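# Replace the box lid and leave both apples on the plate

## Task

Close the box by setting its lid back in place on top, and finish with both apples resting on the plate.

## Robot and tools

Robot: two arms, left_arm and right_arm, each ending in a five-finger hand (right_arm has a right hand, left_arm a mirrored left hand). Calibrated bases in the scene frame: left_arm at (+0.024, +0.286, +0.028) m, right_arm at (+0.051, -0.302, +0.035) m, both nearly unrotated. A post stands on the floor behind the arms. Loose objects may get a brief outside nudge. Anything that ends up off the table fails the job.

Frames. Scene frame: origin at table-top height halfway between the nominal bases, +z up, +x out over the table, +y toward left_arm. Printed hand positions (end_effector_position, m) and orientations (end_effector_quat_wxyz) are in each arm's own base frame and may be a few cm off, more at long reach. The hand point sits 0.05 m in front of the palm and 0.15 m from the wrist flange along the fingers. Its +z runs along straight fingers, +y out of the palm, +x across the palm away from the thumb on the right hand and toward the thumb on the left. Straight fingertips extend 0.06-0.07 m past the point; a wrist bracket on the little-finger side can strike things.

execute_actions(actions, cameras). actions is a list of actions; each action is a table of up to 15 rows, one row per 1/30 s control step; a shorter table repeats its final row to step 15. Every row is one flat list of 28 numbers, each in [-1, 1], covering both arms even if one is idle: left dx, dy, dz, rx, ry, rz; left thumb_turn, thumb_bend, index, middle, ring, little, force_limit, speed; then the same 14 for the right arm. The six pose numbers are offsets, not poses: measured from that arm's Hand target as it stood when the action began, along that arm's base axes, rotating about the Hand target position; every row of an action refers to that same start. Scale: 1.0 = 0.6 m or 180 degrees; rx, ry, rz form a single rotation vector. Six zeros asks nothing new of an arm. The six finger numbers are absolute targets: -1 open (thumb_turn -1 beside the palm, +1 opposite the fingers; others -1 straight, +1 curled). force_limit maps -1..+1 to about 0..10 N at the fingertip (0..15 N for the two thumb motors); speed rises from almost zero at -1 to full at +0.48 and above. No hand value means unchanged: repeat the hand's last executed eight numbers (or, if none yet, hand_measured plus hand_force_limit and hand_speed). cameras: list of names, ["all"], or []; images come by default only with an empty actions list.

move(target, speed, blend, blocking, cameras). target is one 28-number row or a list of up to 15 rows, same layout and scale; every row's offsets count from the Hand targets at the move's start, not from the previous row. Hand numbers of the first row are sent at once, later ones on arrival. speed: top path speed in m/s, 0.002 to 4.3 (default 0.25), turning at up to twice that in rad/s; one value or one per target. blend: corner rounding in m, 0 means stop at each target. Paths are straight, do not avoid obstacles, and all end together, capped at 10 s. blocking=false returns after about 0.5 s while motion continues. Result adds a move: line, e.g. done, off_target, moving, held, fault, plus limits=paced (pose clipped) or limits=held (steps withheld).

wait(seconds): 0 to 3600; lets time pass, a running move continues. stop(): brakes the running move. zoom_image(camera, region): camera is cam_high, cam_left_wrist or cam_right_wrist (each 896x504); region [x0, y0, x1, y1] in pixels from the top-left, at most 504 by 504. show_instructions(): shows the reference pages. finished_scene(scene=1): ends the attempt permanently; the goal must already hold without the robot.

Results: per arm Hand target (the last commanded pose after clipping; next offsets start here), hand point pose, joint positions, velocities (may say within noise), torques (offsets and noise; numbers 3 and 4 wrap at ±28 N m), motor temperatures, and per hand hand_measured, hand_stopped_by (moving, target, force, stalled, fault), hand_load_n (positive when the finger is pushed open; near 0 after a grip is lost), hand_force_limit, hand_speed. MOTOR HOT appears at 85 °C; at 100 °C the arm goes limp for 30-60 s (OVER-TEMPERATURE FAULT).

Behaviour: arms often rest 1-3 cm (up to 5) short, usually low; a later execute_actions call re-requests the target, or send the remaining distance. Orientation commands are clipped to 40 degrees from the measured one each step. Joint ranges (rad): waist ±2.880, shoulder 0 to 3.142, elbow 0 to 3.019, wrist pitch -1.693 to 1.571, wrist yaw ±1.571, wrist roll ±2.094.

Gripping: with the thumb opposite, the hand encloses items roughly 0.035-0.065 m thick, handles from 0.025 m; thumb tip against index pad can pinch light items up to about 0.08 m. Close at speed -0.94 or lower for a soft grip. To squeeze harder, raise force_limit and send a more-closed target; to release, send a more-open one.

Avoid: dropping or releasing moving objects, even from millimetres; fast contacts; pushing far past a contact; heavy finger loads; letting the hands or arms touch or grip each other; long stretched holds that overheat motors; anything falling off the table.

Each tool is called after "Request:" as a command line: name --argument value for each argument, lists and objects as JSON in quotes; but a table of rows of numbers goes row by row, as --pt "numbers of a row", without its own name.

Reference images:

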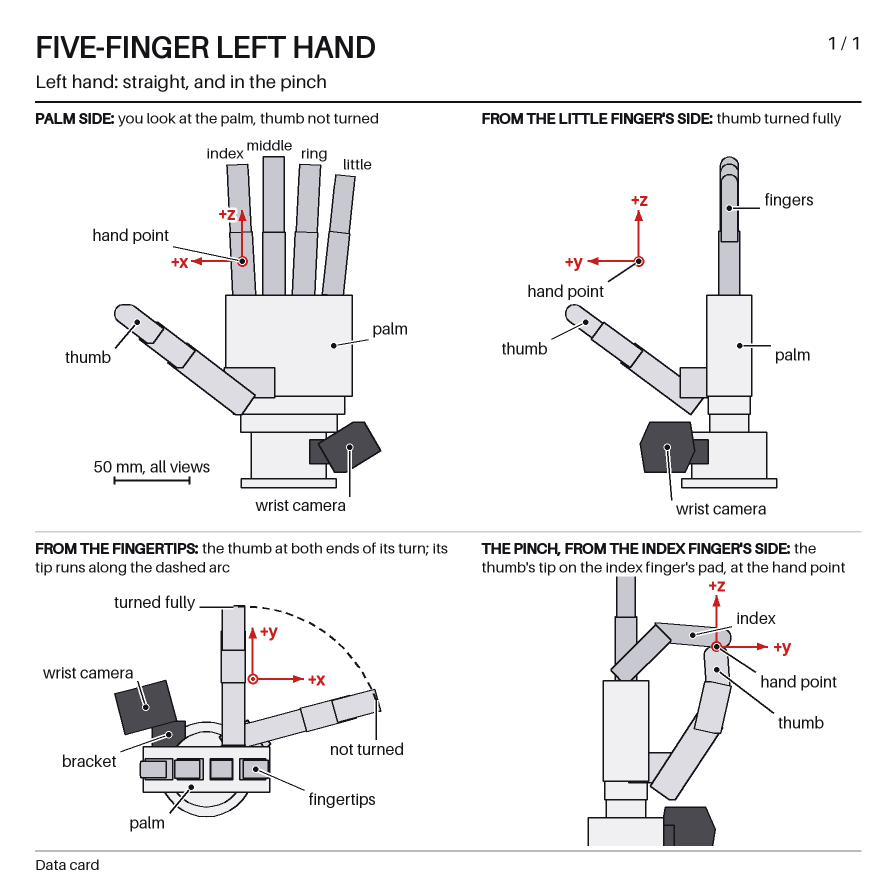

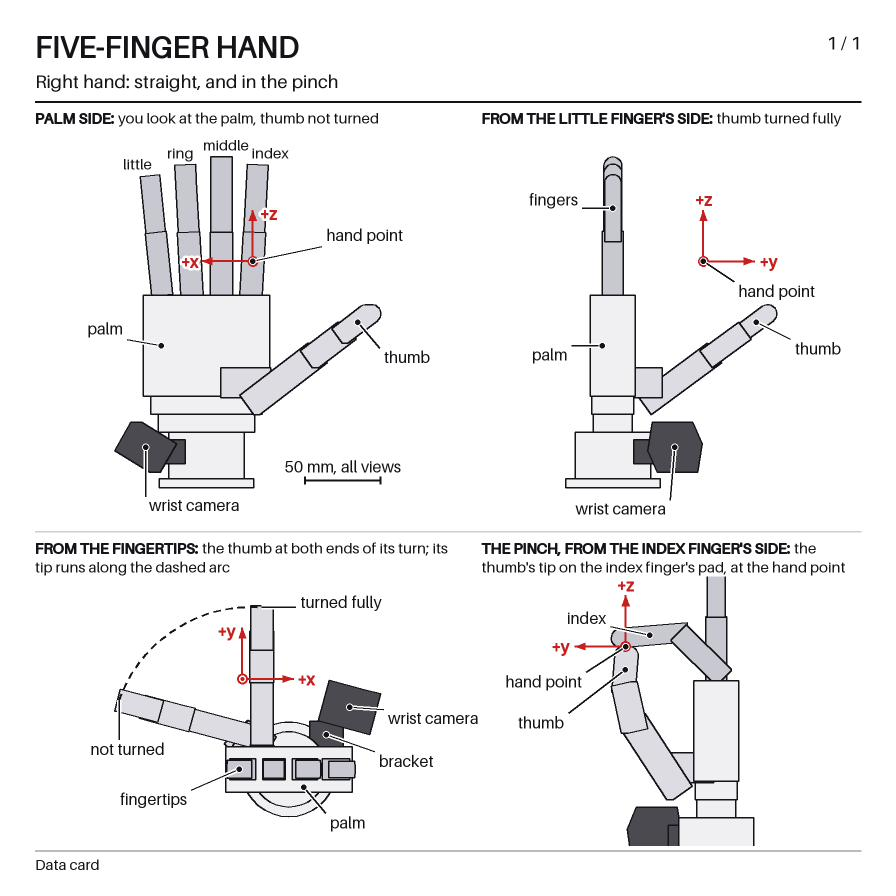

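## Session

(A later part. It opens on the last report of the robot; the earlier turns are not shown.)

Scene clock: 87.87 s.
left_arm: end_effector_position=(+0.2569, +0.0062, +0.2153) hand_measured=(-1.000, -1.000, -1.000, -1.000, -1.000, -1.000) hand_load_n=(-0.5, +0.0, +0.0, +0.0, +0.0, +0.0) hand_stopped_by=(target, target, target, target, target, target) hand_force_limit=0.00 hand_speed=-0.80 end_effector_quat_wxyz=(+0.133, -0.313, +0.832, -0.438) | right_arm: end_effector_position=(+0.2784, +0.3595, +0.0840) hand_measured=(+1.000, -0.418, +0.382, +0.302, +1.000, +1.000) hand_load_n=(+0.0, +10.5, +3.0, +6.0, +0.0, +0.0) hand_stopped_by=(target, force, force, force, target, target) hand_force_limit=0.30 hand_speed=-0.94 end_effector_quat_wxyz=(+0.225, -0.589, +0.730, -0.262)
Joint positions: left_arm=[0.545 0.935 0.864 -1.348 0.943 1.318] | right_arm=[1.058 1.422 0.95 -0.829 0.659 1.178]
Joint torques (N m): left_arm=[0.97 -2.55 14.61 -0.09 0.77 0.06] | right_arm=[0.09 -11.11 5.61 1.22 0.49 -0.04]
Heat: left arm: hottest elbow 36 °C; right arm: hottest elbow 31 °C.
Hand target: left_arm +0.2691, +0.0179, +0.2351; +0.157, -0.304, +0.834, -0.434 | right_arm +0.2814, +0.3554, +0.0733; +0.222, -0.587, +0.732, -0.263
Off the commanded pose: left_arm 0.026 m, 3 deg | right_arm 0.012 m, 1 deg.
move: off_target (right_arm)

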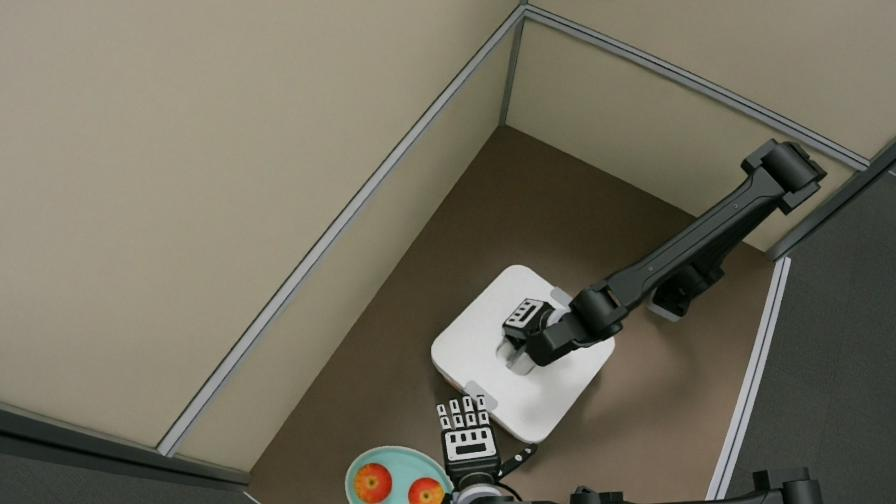

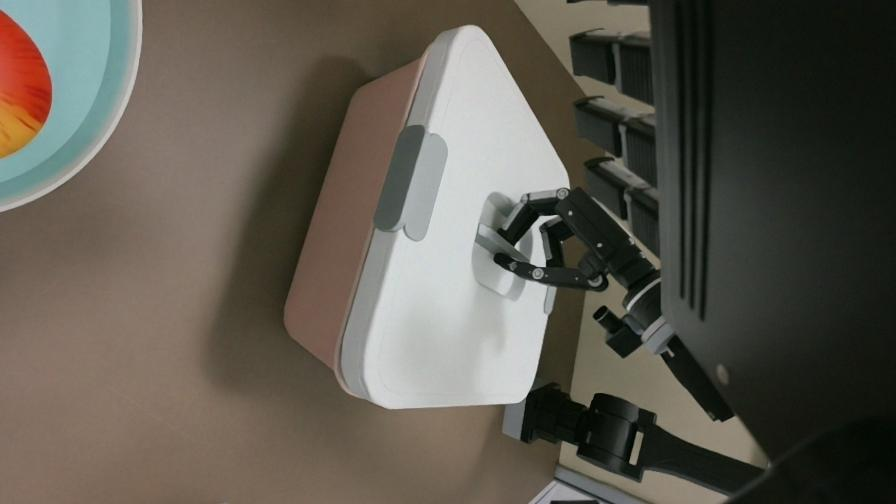

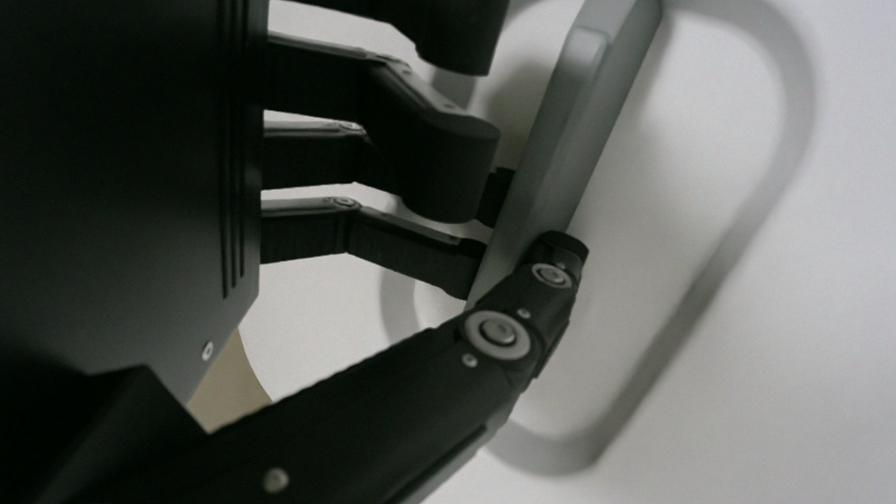

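Request:
move --pt "0 0 0 0 0 0 -1 -1 -1 -1 -1 -1 0 -0.8 0 0.022 0 0 0 0 1 0.1 0.6 0.6 1 1 0.3 -0.94" --pt "0 0 0 0 0 0 -1 -1 -1 -1 -1 -1 0 -0.8 0 -0.022 0 0 0 0 1 0.1 0.6 0.6 1 1 0.3 -0.94" --pt "0 0 0 0 0 0 -1 -1 -1 -1 -1 -1 0 -0.8 0.015 0 0 0 0 0 1 0.1 0.6 0.6 1 1 0.3 -0.94" --pt "0 0 0 0 0 0 -1 -1 -1 -1 -1 -1 0 -0.8 -0.015 0 0 0 0 0 1 0.1 0.6 0.6 1 1 0.3 -0.94" --pt "0 0 0 0 0 0 -1 -1 -1 -1 -1 -1 0 -0.8 0 0 0 0 0 0 1 0.1 0.6 0.6 1 1 0.3 -0.94" --cameras '["all"]' --speed 0.04

Request:
zoom_image --camera "cam_high" --region '[420, 230, 640, 460]'

Request:
zoom_image --camera "cam_left_wrist" --region '[330, 0, 530, 200]'

Request:
zoom_image --camera "cam_left_wrist" --region '[280, 220, 480, 420]'

Scene clock: 93.30 s.
left_arm: end_effector_position=(+0.2569, +0.0062, +0.2153) hand_measured=(-1.000, -1.000, -1.000, -1.000, -1.000, -1.000) hand_load_n=(+0.0, +0.0, +0.0, +0.0, +0.0, +0.0) hand_stopped_by=(target, target, target, target, target, target) hand_force_limit=0.00 hand_speed=-0.80 end_effector_quat_wxyz=(+0.133, -0.313, +0.832, -0.438) | right_arm: end_effector_position=(+0.2756, +0.3576, +0.0825) hand_measured=(+1.000, -0.418, +0.382, +0.302, +1.000, +1.000) hand_load_n=(+0.0, +10.5, +3.0, +6.5, +0.0, +0.0) hand_stopped_by=(target, force, force, force, target, target) hand_force_limit=0.30 hand_speed=-0.94 end_effector_quat_wxyz=(+0.233, -0.586, +0.732, -0.258)
Joint positions: left_arm=[0.545 0.935 0.864 -1.348 0.943 1.318] | right_arm=[1.062 1.406 0.925 -0.805 0.66 1.184]
Joint torques (N m): left_arm=[1.03 -2.49 14.63 -0.1 0.77 0.06] | right_arm=[-0.73 -9.29 7.31 0.54 0.43 -0.1]
Heat: left arm: hottest elbow 37 °C; right arm: hottest elbow 30 °C.
Hand target: left_arm +0.2691, +0.0179, +0.2351; +0.157, -0.304, +0.834, -0.434 | right_arm +0.2815, +0.3554, +0.0733; +0.222, -0.587, +0.732, -0.263
Off the commanded pose: left_arm 0.026 m, 3 deg | right_arm 0.011 m, 1 deg.
move: off_target (right_arm)

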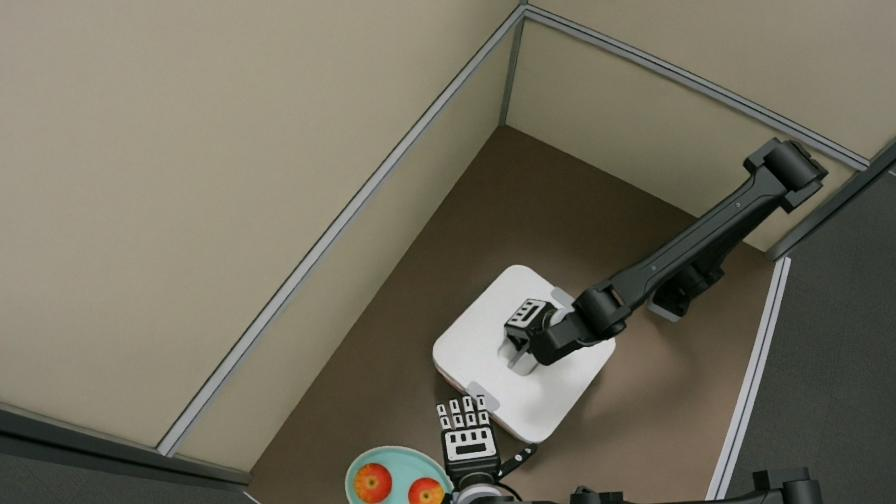

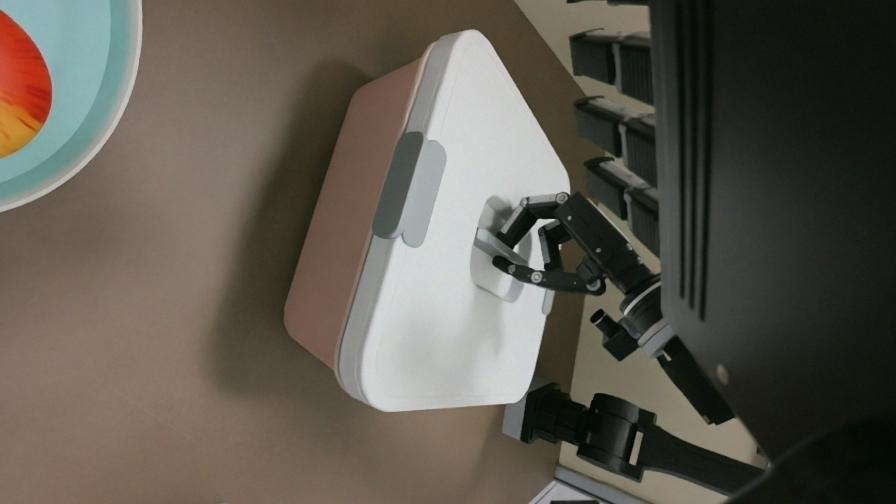

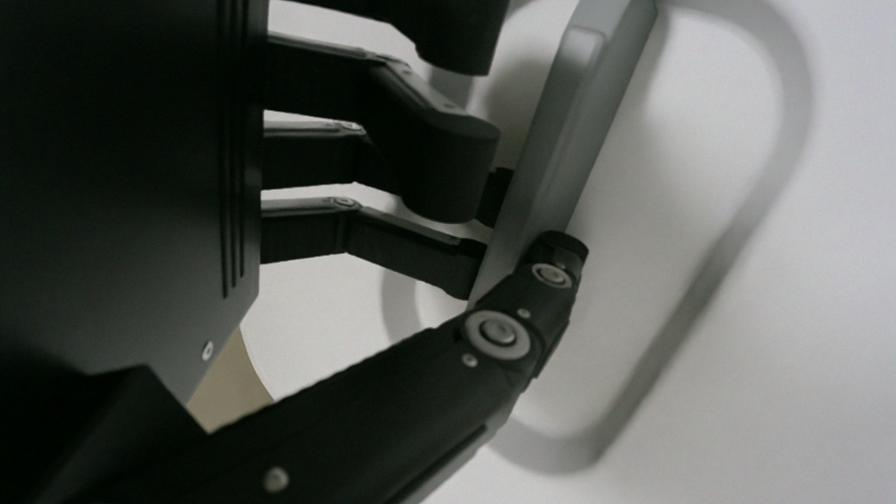

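Scaled by 2.191.

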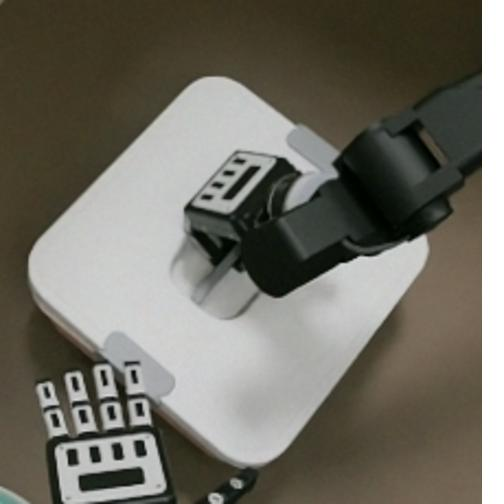

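Scaled by 2.520.

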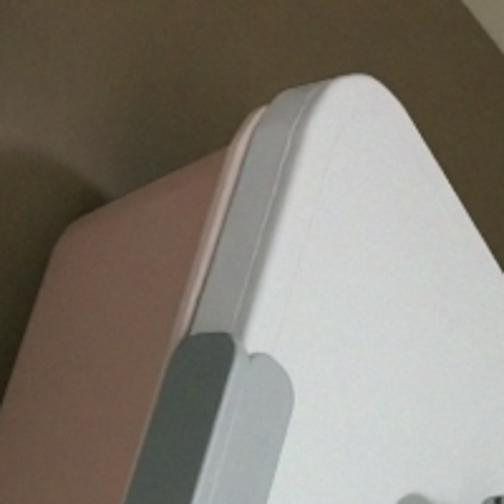

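Scaled by 2.520.

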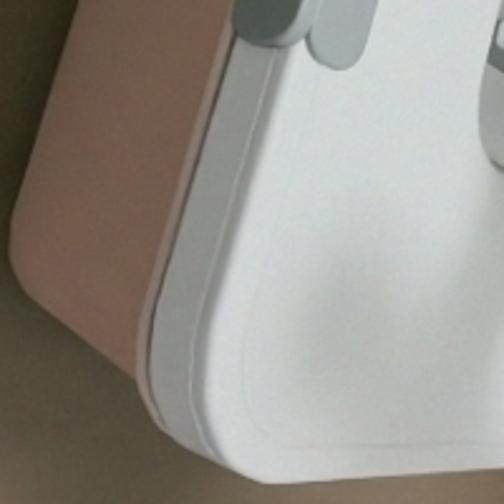

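Request:
move --pt "0 0 0 0 0 0 -1 -1 -1 -1 -1 -1 0 -0.8 0.015 0.0 0.0 -0.01 0.002 0 1 0.1 0.6 0.6 1 1 0.3 -0.94" --pt "0 0 0 0 0 0 -1 -1 -1 -1 -1 -1 0 -0.8 0.008 0.0 0.0 -0.01 0.002 0 1 0.1 0.6 0.6 1 1 0.3 -0.94" --cameras '["all"]' --speed 0.04

Request:
zoom_image --camera "cam_high" --region '[420, 230, 640, 460]'

Request:
zoom_image --camera "cam_left_wrist" --region '[330, 0, 530, 200]'

Request:
zoom_image --camera "cam_left_wrist" --region '[280, 220, 480, 420]'

Scene clock: 95.73 s.
left_arm: end_effector_position=(+0.2569, +0.0062, +0.2153) hand_measured=(-1.000, -1.000, -1.000, -1.000, -1.000, -1.000) hand_load_n=(+0.0, +0.0, +0.0, +0.0, +0.0, +0.0) hand_stopped_by=(target, target, target, target, target, target) hand_force_limit=0.00 hand_speed=-0.80 end_effector_quat_wxyz=(+0.133, -0.313, +0.832, -0.438) | right_arm: end_effector_position=(+0.2758, +0.3573, +0.0815) hand_measured=(+1.000, -0.418, +0.382, +0.302, +1.000, +1.000) hand_load_n=(+0.0, +11.0, +2.5, +5.5, +0.0, +0.0) hand_stopped_by=(target, force, force, force, target, target) hand_force_limit=0.30 hand_speed=-0.94 end_effector_quat_wxyz=(+0.226, -0.594, +0.727, -0.261)
Joint positions: left_arm=[0.545 0.935 0.864 -1.348 0.943 1.318] | right_arm=[1.06 1.415 0.936 -0.816 0.658 1.166]
Joint torques (N m): left_arm=[0.97 -2.49 14.61 -0.09 0.77 0.06] | right_arm=[-0.62 -8.12 8.54 -0.16 0.84 -0.04]
Heat: left arm: hottest elbow 37 °C; right arm: hottest elbow 30 °C.
Hand target: left_arm +0.2691, +0.0179, +0.2351; +0.157, -0.304, +0.834, -0.434 | right_arm +0.2862, +0.3556, +0.0733; +0.211, -0.592, +0.729, -0.273
Off the commanded pose: left_arm 0.026 m, 3 deg | right_arm 0.013 m, 2 deg.
move: off_target (right_arm)

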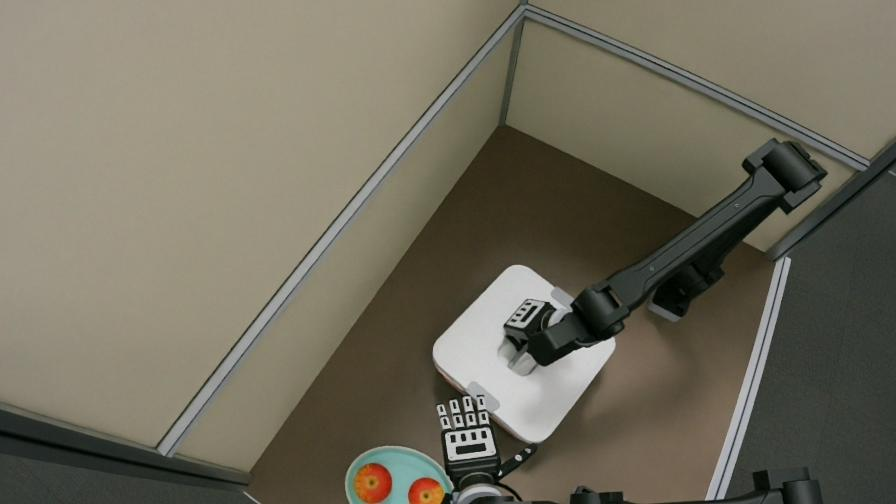

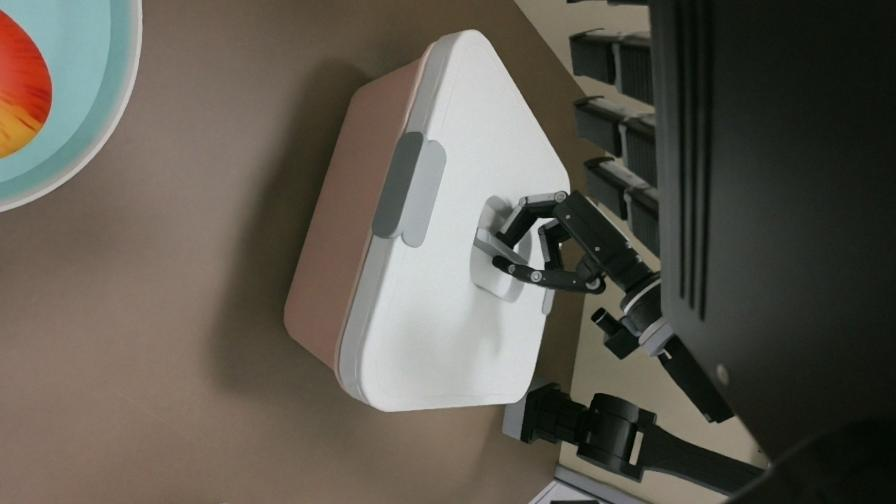

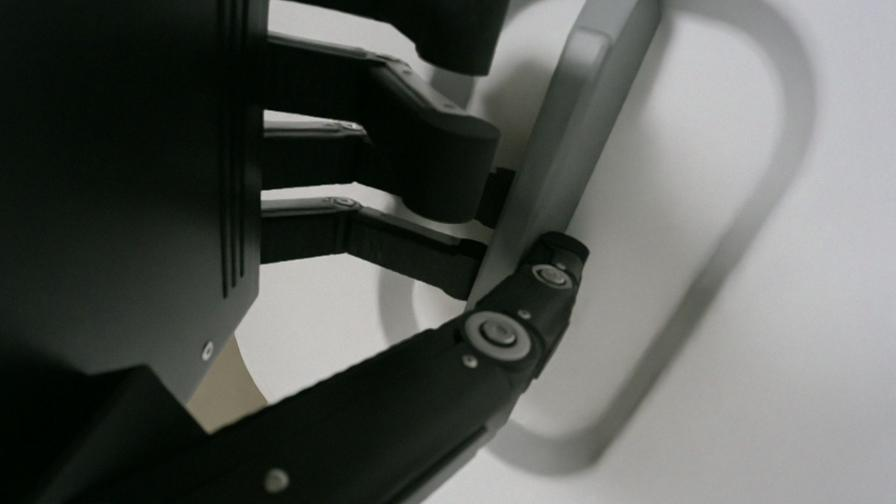

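Scaled by 2.191.

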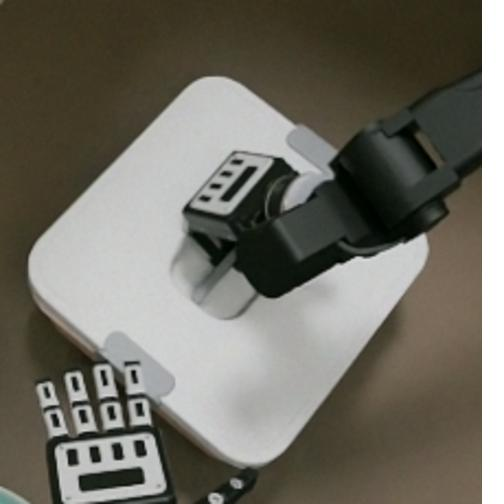

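Scaled by 2.520.

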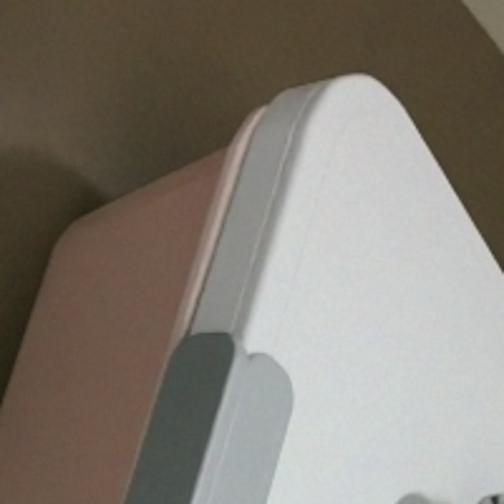

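Scaled by 2.520.

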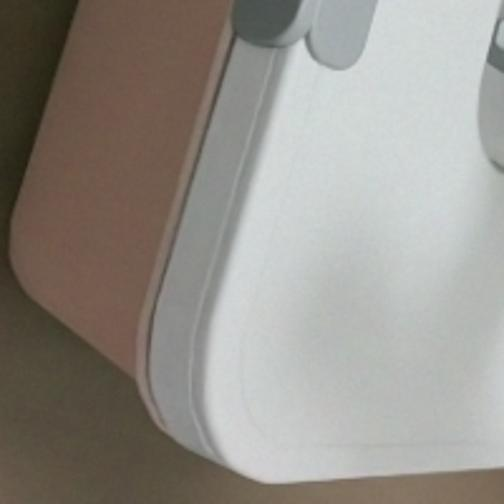

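Request:
move --pt "0 0 0 0 0 0 -1 -1 -1 -1 -1 -1 0 -0.8 -0.01 0.0 0.014 0 0 0 1 0.1 0.6 0.6 1 1 0.3 -0.94" --pt "0 0 0 0 0 0 -1 -1 -1 -1 -1 -1 0 -0.8 -0.01 0 0.014 0 0 0 1 -0.6 0.1 0.1 1 1 0.3 -0.8" --cameras '["all"]' --speed 0.04

Request:
zoom_image --camera "cam_high" --region '[420, 230, 640, 460]'

Request:
zoom_image --camera "cam_left_wrist" --region '[330, 0, 530, 200]'

Request:
zoom_image --camera "cam_left_wrist" --region '[280, 220, 480, 420]'

Scene clock: 97.77 s.
left_arm: end_effector_position=(+0.2569, +0.0062, +0.2153) hand_measured=(-1.000, -1.000, -1.000, -1.000, -1.000, -1.000) hand_load_n=(+0.0, +0.0, +0.0, +0.0, +0.0, -0.5) hand_stopped_by=(target, target, target, target, target, target) hand_force_limit=0.00 hand_speed=-0.80 end_effector_quat_wxyz=(+0.133, -0.313, +0.832, -0.438) | right_arm: end_effector_position=(+0.2726, +0.3507, +0.0814) hand_measured=(+1.000, -0.600, +0.100, +0.102, +1.000, +1.000) hand_load_n=(+0.0, +0.0, -1.0, -8.5, +0.0, +0.0) hand_stopped_by=(target, target, target, target, target, target) hand_force_limit=0.30 hand_speed=-0.80 end_effector_quat_wxyz=(+0.212, -0.594, +0.727, -0.269)
Joint positions: left_arm=[0.545 0.935 0.864 -1.348 0.943 1.318] | right_arm=[1.062 1.417 0.943 -0.861 0.666 1.181]
Joint torques (N m): left_arm=[1.03 -2.55 14.63 -0.1 0.77 0.06] | right_arm=[0.03 -9.64 8.47 0.2 0.66 -0.02]
Heat: left arm: hottest elbow 37 °C; right arm: hottest elbow 30 °C.
Hand target: left_arm +0.2691, +0.0179, +0.2351; +0.157, -0.304, +0.834, -0.434 | right_arm +0.2801, +0.3554, +0.0816; +0.210, -0.592, +0.729, -0.273
Off the commanded pose: left_arm 0.026 m, 3 deg | right_arm 0.009 m, 1 deg.
move: done

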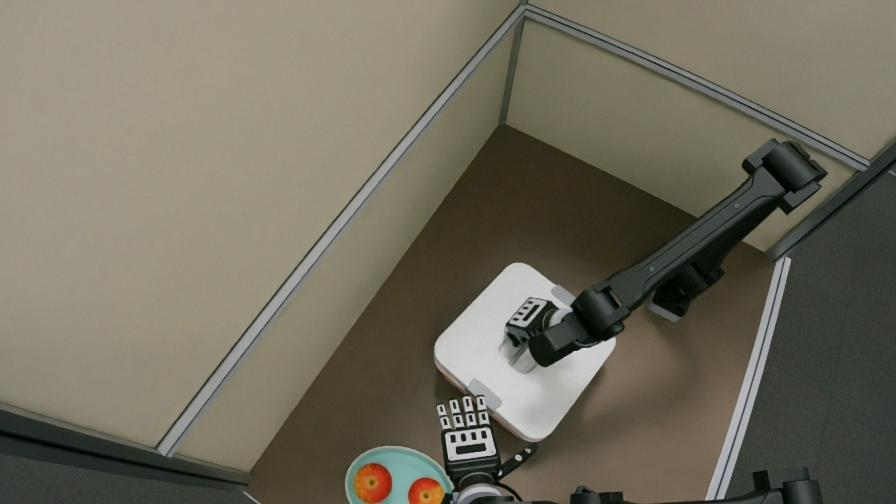

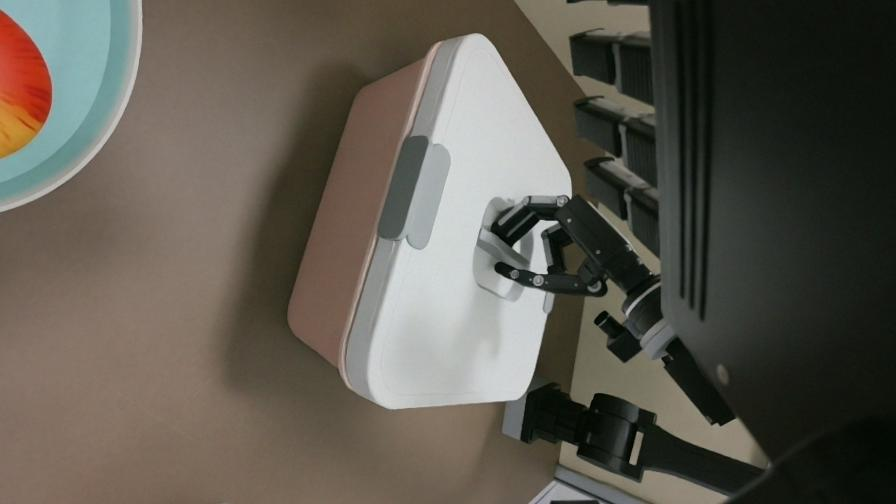

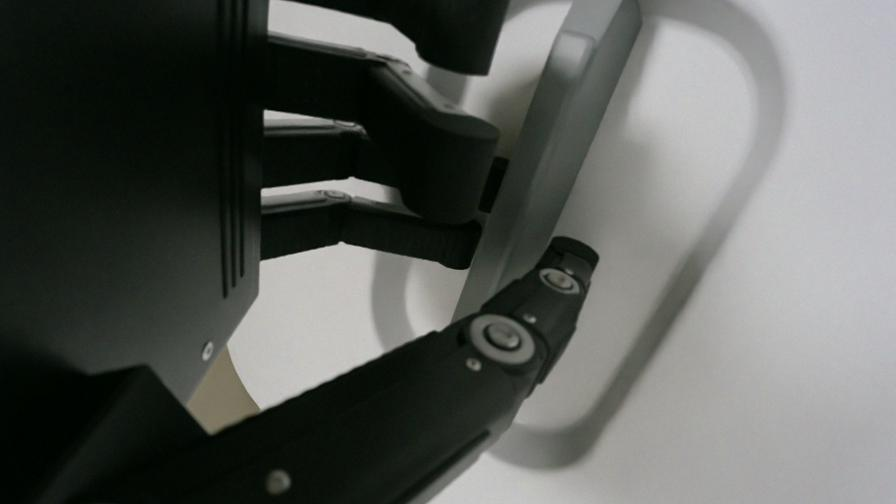

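Scaled by 2.191.

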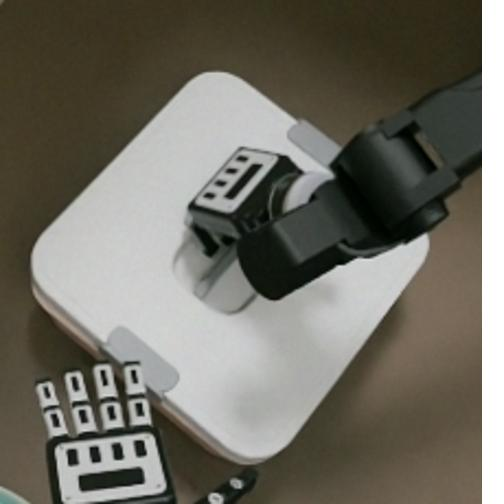

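Scaled by 2.520.

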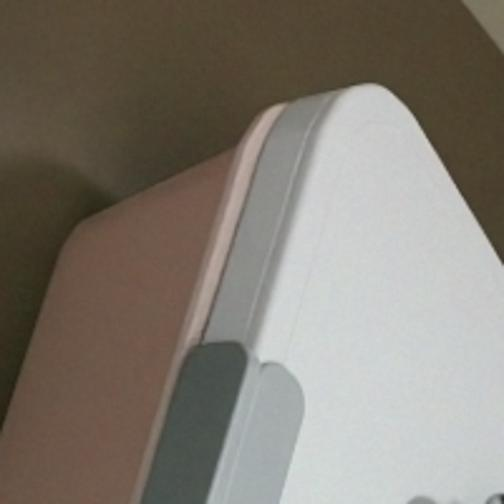

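Scaled by 2.520.

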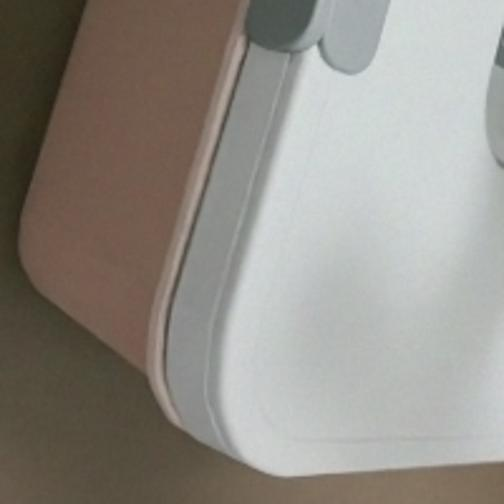

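Request:
move --target '[0,0,0,0,0,0,-1,-1,-1,-1,-1,-1,0,-0.8,0,0,0,0,0,0,1,-0.56,0.17,0.17,1,1,0.3,-0.9]' --cameras '["cam_left_wrist","cam_right_wrist"]' --speed 0.04

Scene clock: 98.60 s.
left_arm: end_effector_position=(+0.2569, +0.0062, +0.2153) hand_measured=(-1.000, -1.000, -1.000, -1.000, -1.000, -1.000) hand_load_n=(+0.0, +0.0, +0.0, +0.0, +0.0, +0.0) hand_stopped_by=(target, target, target, target, target, target) hand_force_limit=0.00 hand_speed=-0.80 end_effector_quat_wxyz=(+0.133, -0.313, +0.832, -0.438) | right_arm: end_effector_position=(+0.2732, +0.3502, +0.0809) hand_measured=(+1.000, -0.560, +0.170, +0.170, +1.000, +1.000) hand_load_n=(+0.0, +0.0, +0.0, +0.0, +0.0, +0.0) hand_stopped_by=(target, target, target, target, target, target) hand_force_limit=0.30 hand_speed=-0.90 end_effector_quat_wxyz=(+0.212, -0.594, +0.727, -0.272)
Joint positions: left_arm=[0.545 0.935 0.864 -1.348 0.943 1.318] | right_arm=[1.062 1.419 0.943 -0.861 0.669 1.181]
Joint torques (N m): left_arm=[1.03 -2.55 14.63 -0.1 0.77 0.06] | right_arm=[-0.09 -10.05 8.47 0.23 0.53 -0.02]
Heat: left arm: hottest elbow 38 °C; right arm: hottest elbow 30 °C.
Hand target: left_arm +0.2691, +0.0179, +0.2351; +0.157, -0.304, +0.834, -0.434 | right_arm +0.2801, +0.3554, +0.0815; +0.210, -0.592, +0.729, -0.273
Off the commanded pose: left_arm 0.026 m, 3 deg | right_arm 0.009 m, 0 deg.
move: done

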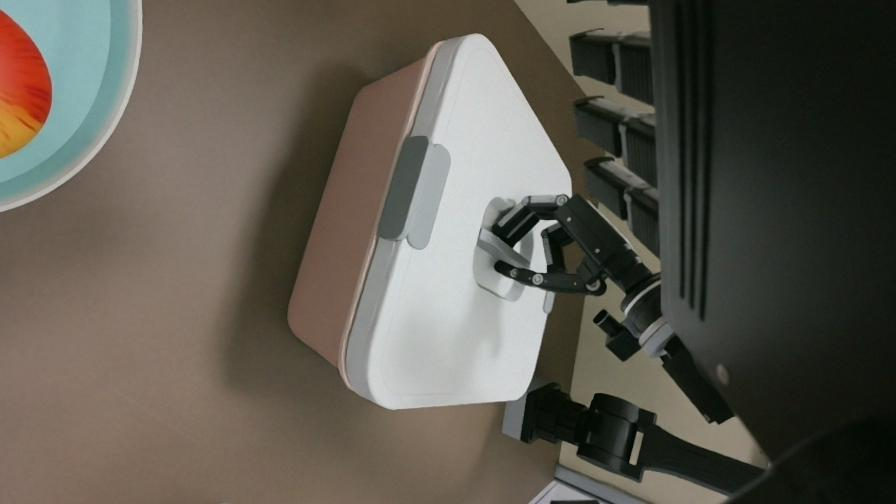

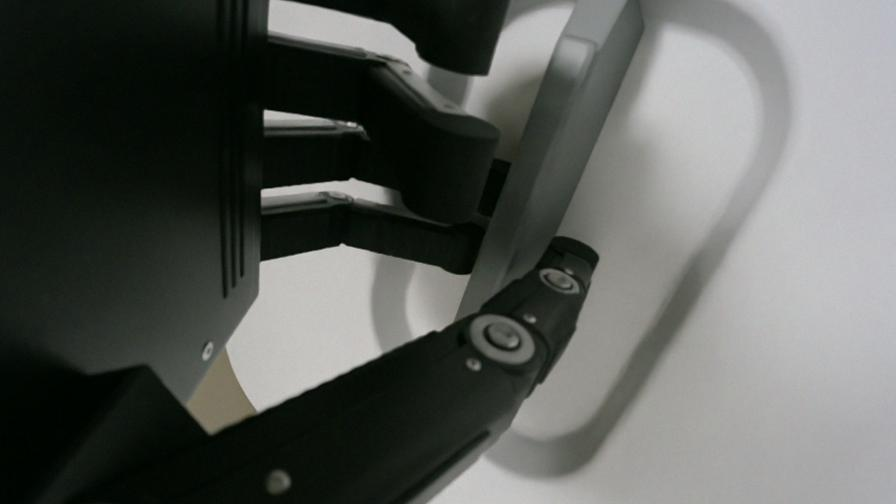

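Request:
move --pt "0 0 0 0 0 0 -1 -1 -1 -1 -1 -1 0 -0.8 0.01 0.015 0.06 0 0 0 1 -0.56 0.17 0.17 1 1 0.3 -0.9" --pt "0 0 0 0 0 0 -1 -1 -1 -1 -1 -1 0 -0.8 0.01 0.015 0.15 0 0 0 1 -0.56 0.17 0.17 1 1 0.3 -0.9" --cameras '["all"]' --speed 0.06 --blend 0.01

Request:
zoom_image --camera "cam_high" --region '[420, 230, 640, 460]'

Request:
zoom_image --camera "cam_left_wrist" --region '[270, 20, 670, 480]'

Scene clock: 101.03 s.
left_arm: end_effector_position=(+0.2569, +0.0062, +0.2153) hand_measured=(-1.000, -1.000, -1.000, -1.000, -1.000, -1.000) hand_load_n=(+0.0, +0.0, +0.0, +0.0, +0.0, +0.0) hand_stopped_by=(target, target, target, target, target, target) hand_force_limit=0.00 hand_speed=-0.80 end_effector_quat_wxyz=(+0.133, -0.313, +0.832, -0.438) | right_arm: end_effector_position=(+0.2762, +0.3545, +0.1478) hand_measured=(+1.000, -0.560, +0.170, +0.170, +1.000, +1.000) hand_load_n=(+0.0, +0.0, +0.0, +0.0, +0.5, +0.0) hand_stopped_by=(target, target, target, target, target, target) hand_force_limit=0.30 hand_speed=-0.90 end_effector_quat_wxyz=(+0.192, -0.601, +0.724, -0.280)
Joint positions: left_arm=[0.545 0.935 0.864 -1.348 0.943 1.318] | right_arm=[1.061 1.392 1.113 -1.103 0.669 1.181]
Joint torques (N m): left_arm=[1.03 -2.55 14.61 -0.1 0.77 0.06] | right_arm=[-0.03 -13.04 10.47 -0.09 0.54 -0.05]
Heat: left arm: hottest elbow 38 °C; right arm: hottest elbow 30 °C.
Hand target: left_arm +0.2691, +0.0179, +0.2351; +0.157, -0.304, +0.834, -0.434 | right_arm +0.2861, +0.3645, +0.1717; +0.210, -0.592, +0.729, -0.273
Off the commanded pose: left_arm 0.026 m, 3 deg | right_arm 0.027 m, 3 deg.
move: off_target (right_arm)

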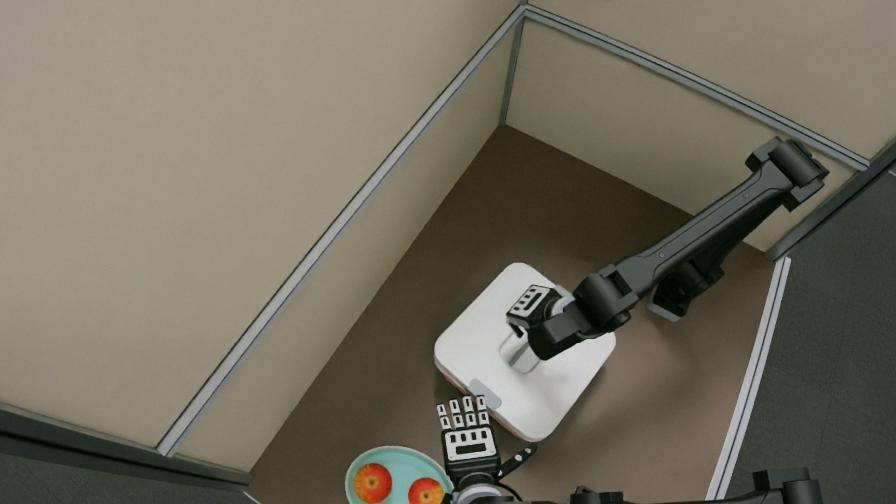

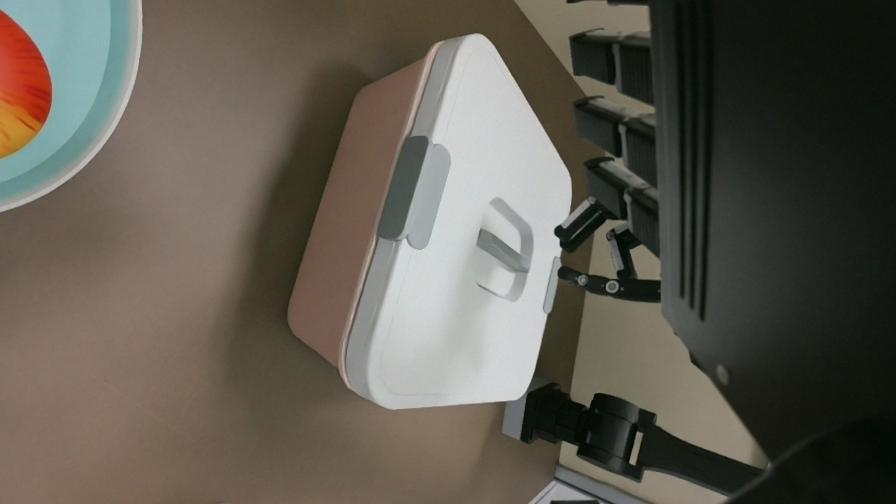

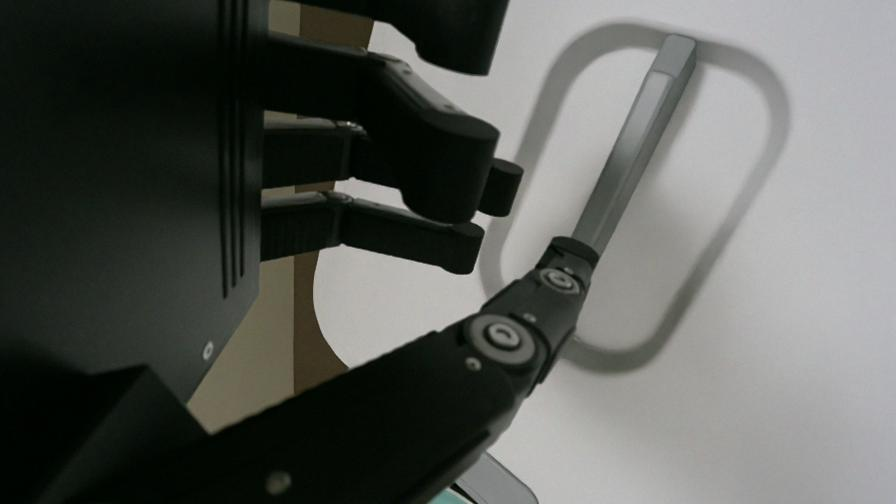

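Scaled by 2.191.

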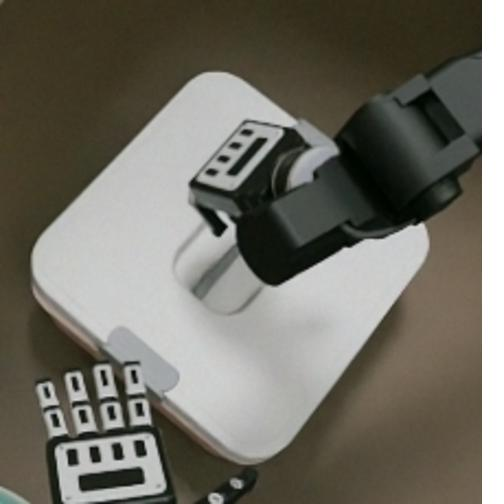

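Scaled by 1.096.

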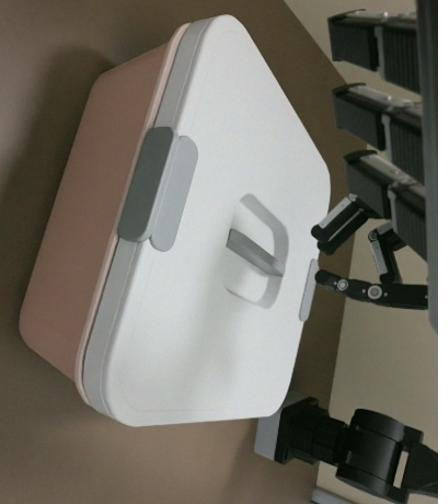

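Request:
move --pt "0 0 0 0 0 0 -1 -1 -1 -1 -1 -1 0 -0.8 0 0 0.08 0 0 0 1 -0.56 0.17 0.17 1 1 0.3 -0.9" --pt "0 0 0 0 0 0 -1 -1 -1 -1 -1 -1 0 -0.8 -0.06 -0.40 0.12 0 0 0 1 -0.56 0.17 0.17 1 1 0.3 -0.9" --cameras '["all"]' --speed 0.2 --blend 0.03

Request:
zoom_image --camera "cam_high" --region '[420, 230, 640, 460]'

Request:
zoom_image --camera "cam_left_wrist" --region '[270, 20, 670, 480]'

Scene clock: 104.90 s.
left_arm: end_effector_position=(+0.2569, +0.0062, +0.2153) hand_measured=(-1.000, -1.000, -1.000, -1.000, -1.000, -1.000) hand_load_n=(-0.5, +0.0, +0.0, +0.0, +0.0, +0.0) hand_stopped_by=(target, target, target, target, target, target) hand_force_limit=0.00 hand_speed=-0.80 end_effector_quat_wxyz=(+0.133, -0.313, +0.832, -0.438) | right_arm: end_effector_position=(+0.2507, +0.1269, +0.2498) hand_measured=(+1.000, -0.560, +0.170, +0.170, +1.000, +1.000) hand_load_n=(+0.0, +0.0, +0.0, +0.0, +0.0, +0.0) hand_stopped_by=(target, target, target, target, target, target) hand_force_limit=0.30 hand_speed=-0.90 end_effector_quat_wxyz=(+0.217, -0.588, +0.730, -0.273)
Joint positions: left_arm=[0.545 0.935 0.864 -1.348 0.943 1.318] | right_arm=[0.611 0.739 0.909 -1.215 0.504 0.687]
Joint torques (N m): left_arm=[1.03 -2.55 14.61 -0.1 0.77 0.06] | right_arm=[0.09 -1.55 6.95 0.95 0.25 -0.11]
Motor temperatures (°C): left_arm=[21 22 39 22 21 22] | right_arm=[24 23 30 22 20 23]
Heat: left arm: hottest elbow 39 °C; right arm: hottest elbow 30 °C.
Hand target: left_arm +0.2691, +0.0179, +0.2351; +0.157, -0.304, +0.834, -0.434 | right_arm +0.2501, +0.1244, +0.2437; +0.210, -0.592, +0.729, -0.273
Off the commanded pose: left_arm 0.026 m, 3 deg | right_arm 0.007 m, 1 deg.
move: done; blend cut to 0.024 m at target 1

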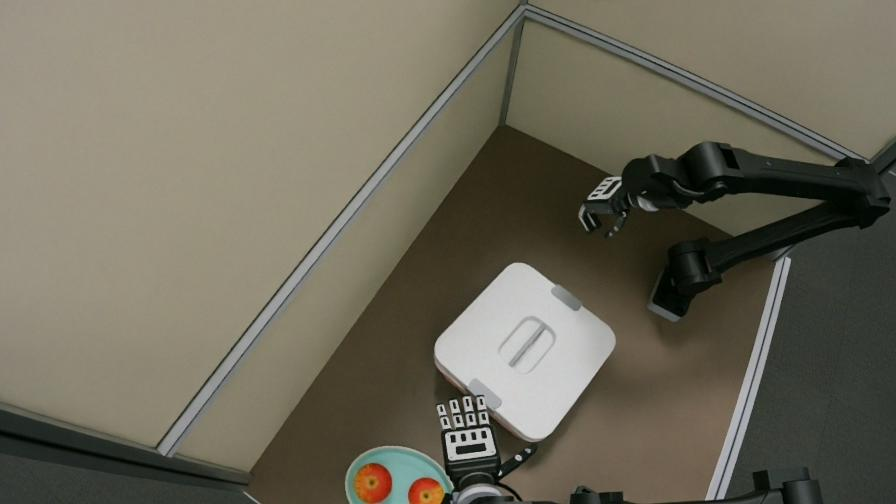

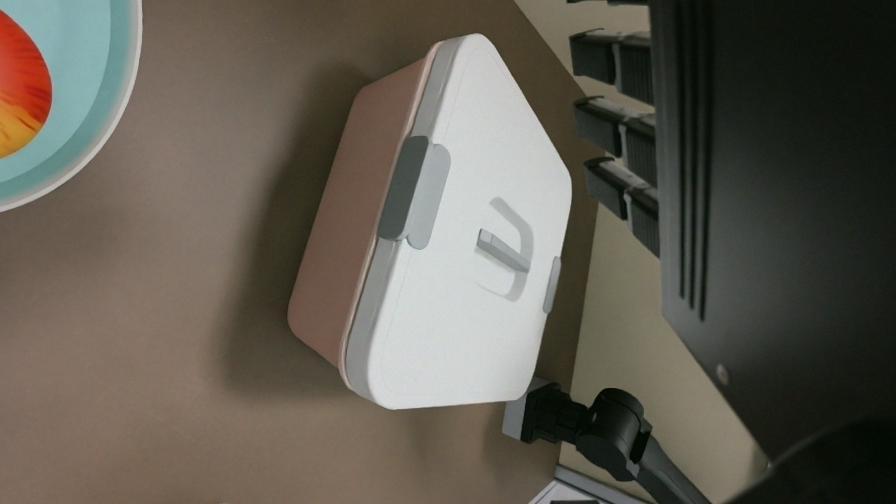

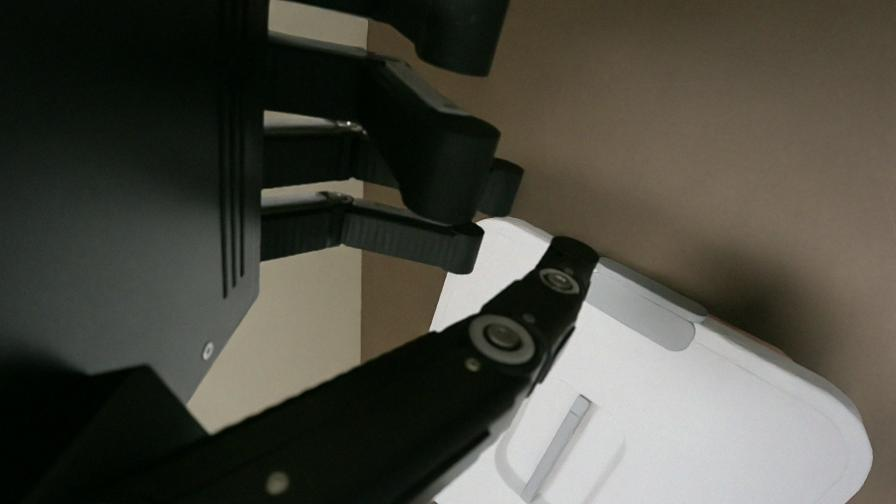

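Scaled by 2.191.

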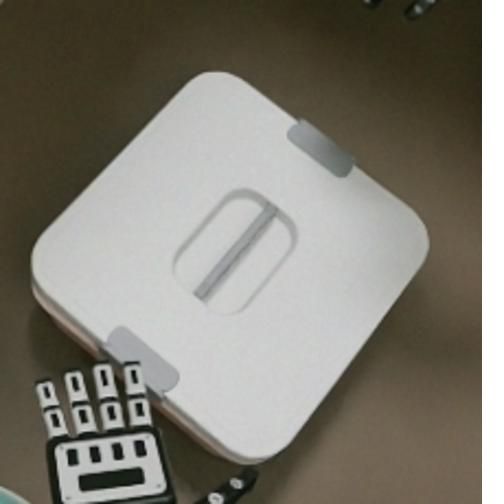

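Scaled by 1.096.

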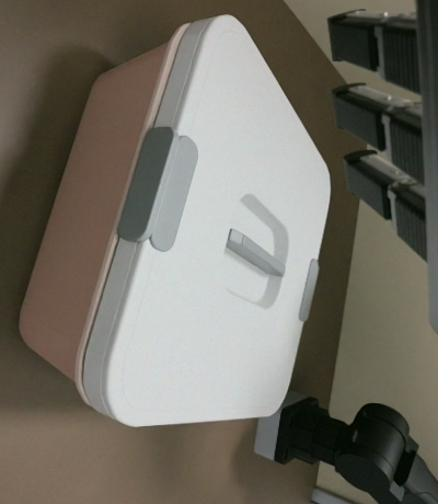

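Request:
zoom_image --camera "cam_right_wrist" --region '[580, 230, 896, 504]'

Request:
zoom_image --camera "cam_right_wrist" --region '[680, 280, 800, 400]'

Scaled by 1.595.

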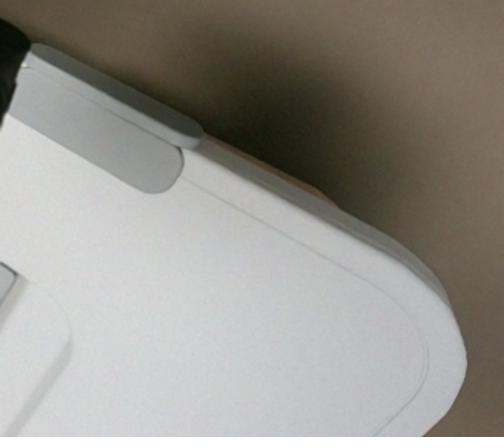

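Scaled by 4.200.

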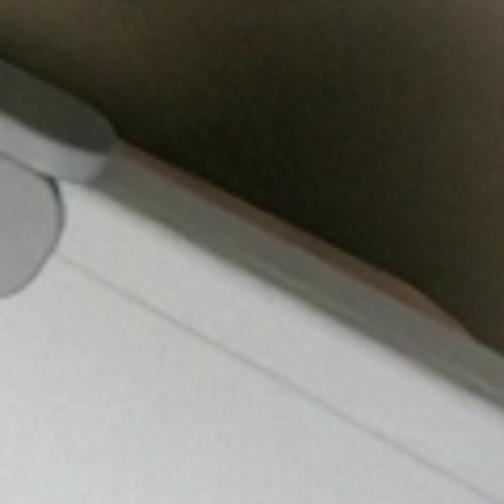

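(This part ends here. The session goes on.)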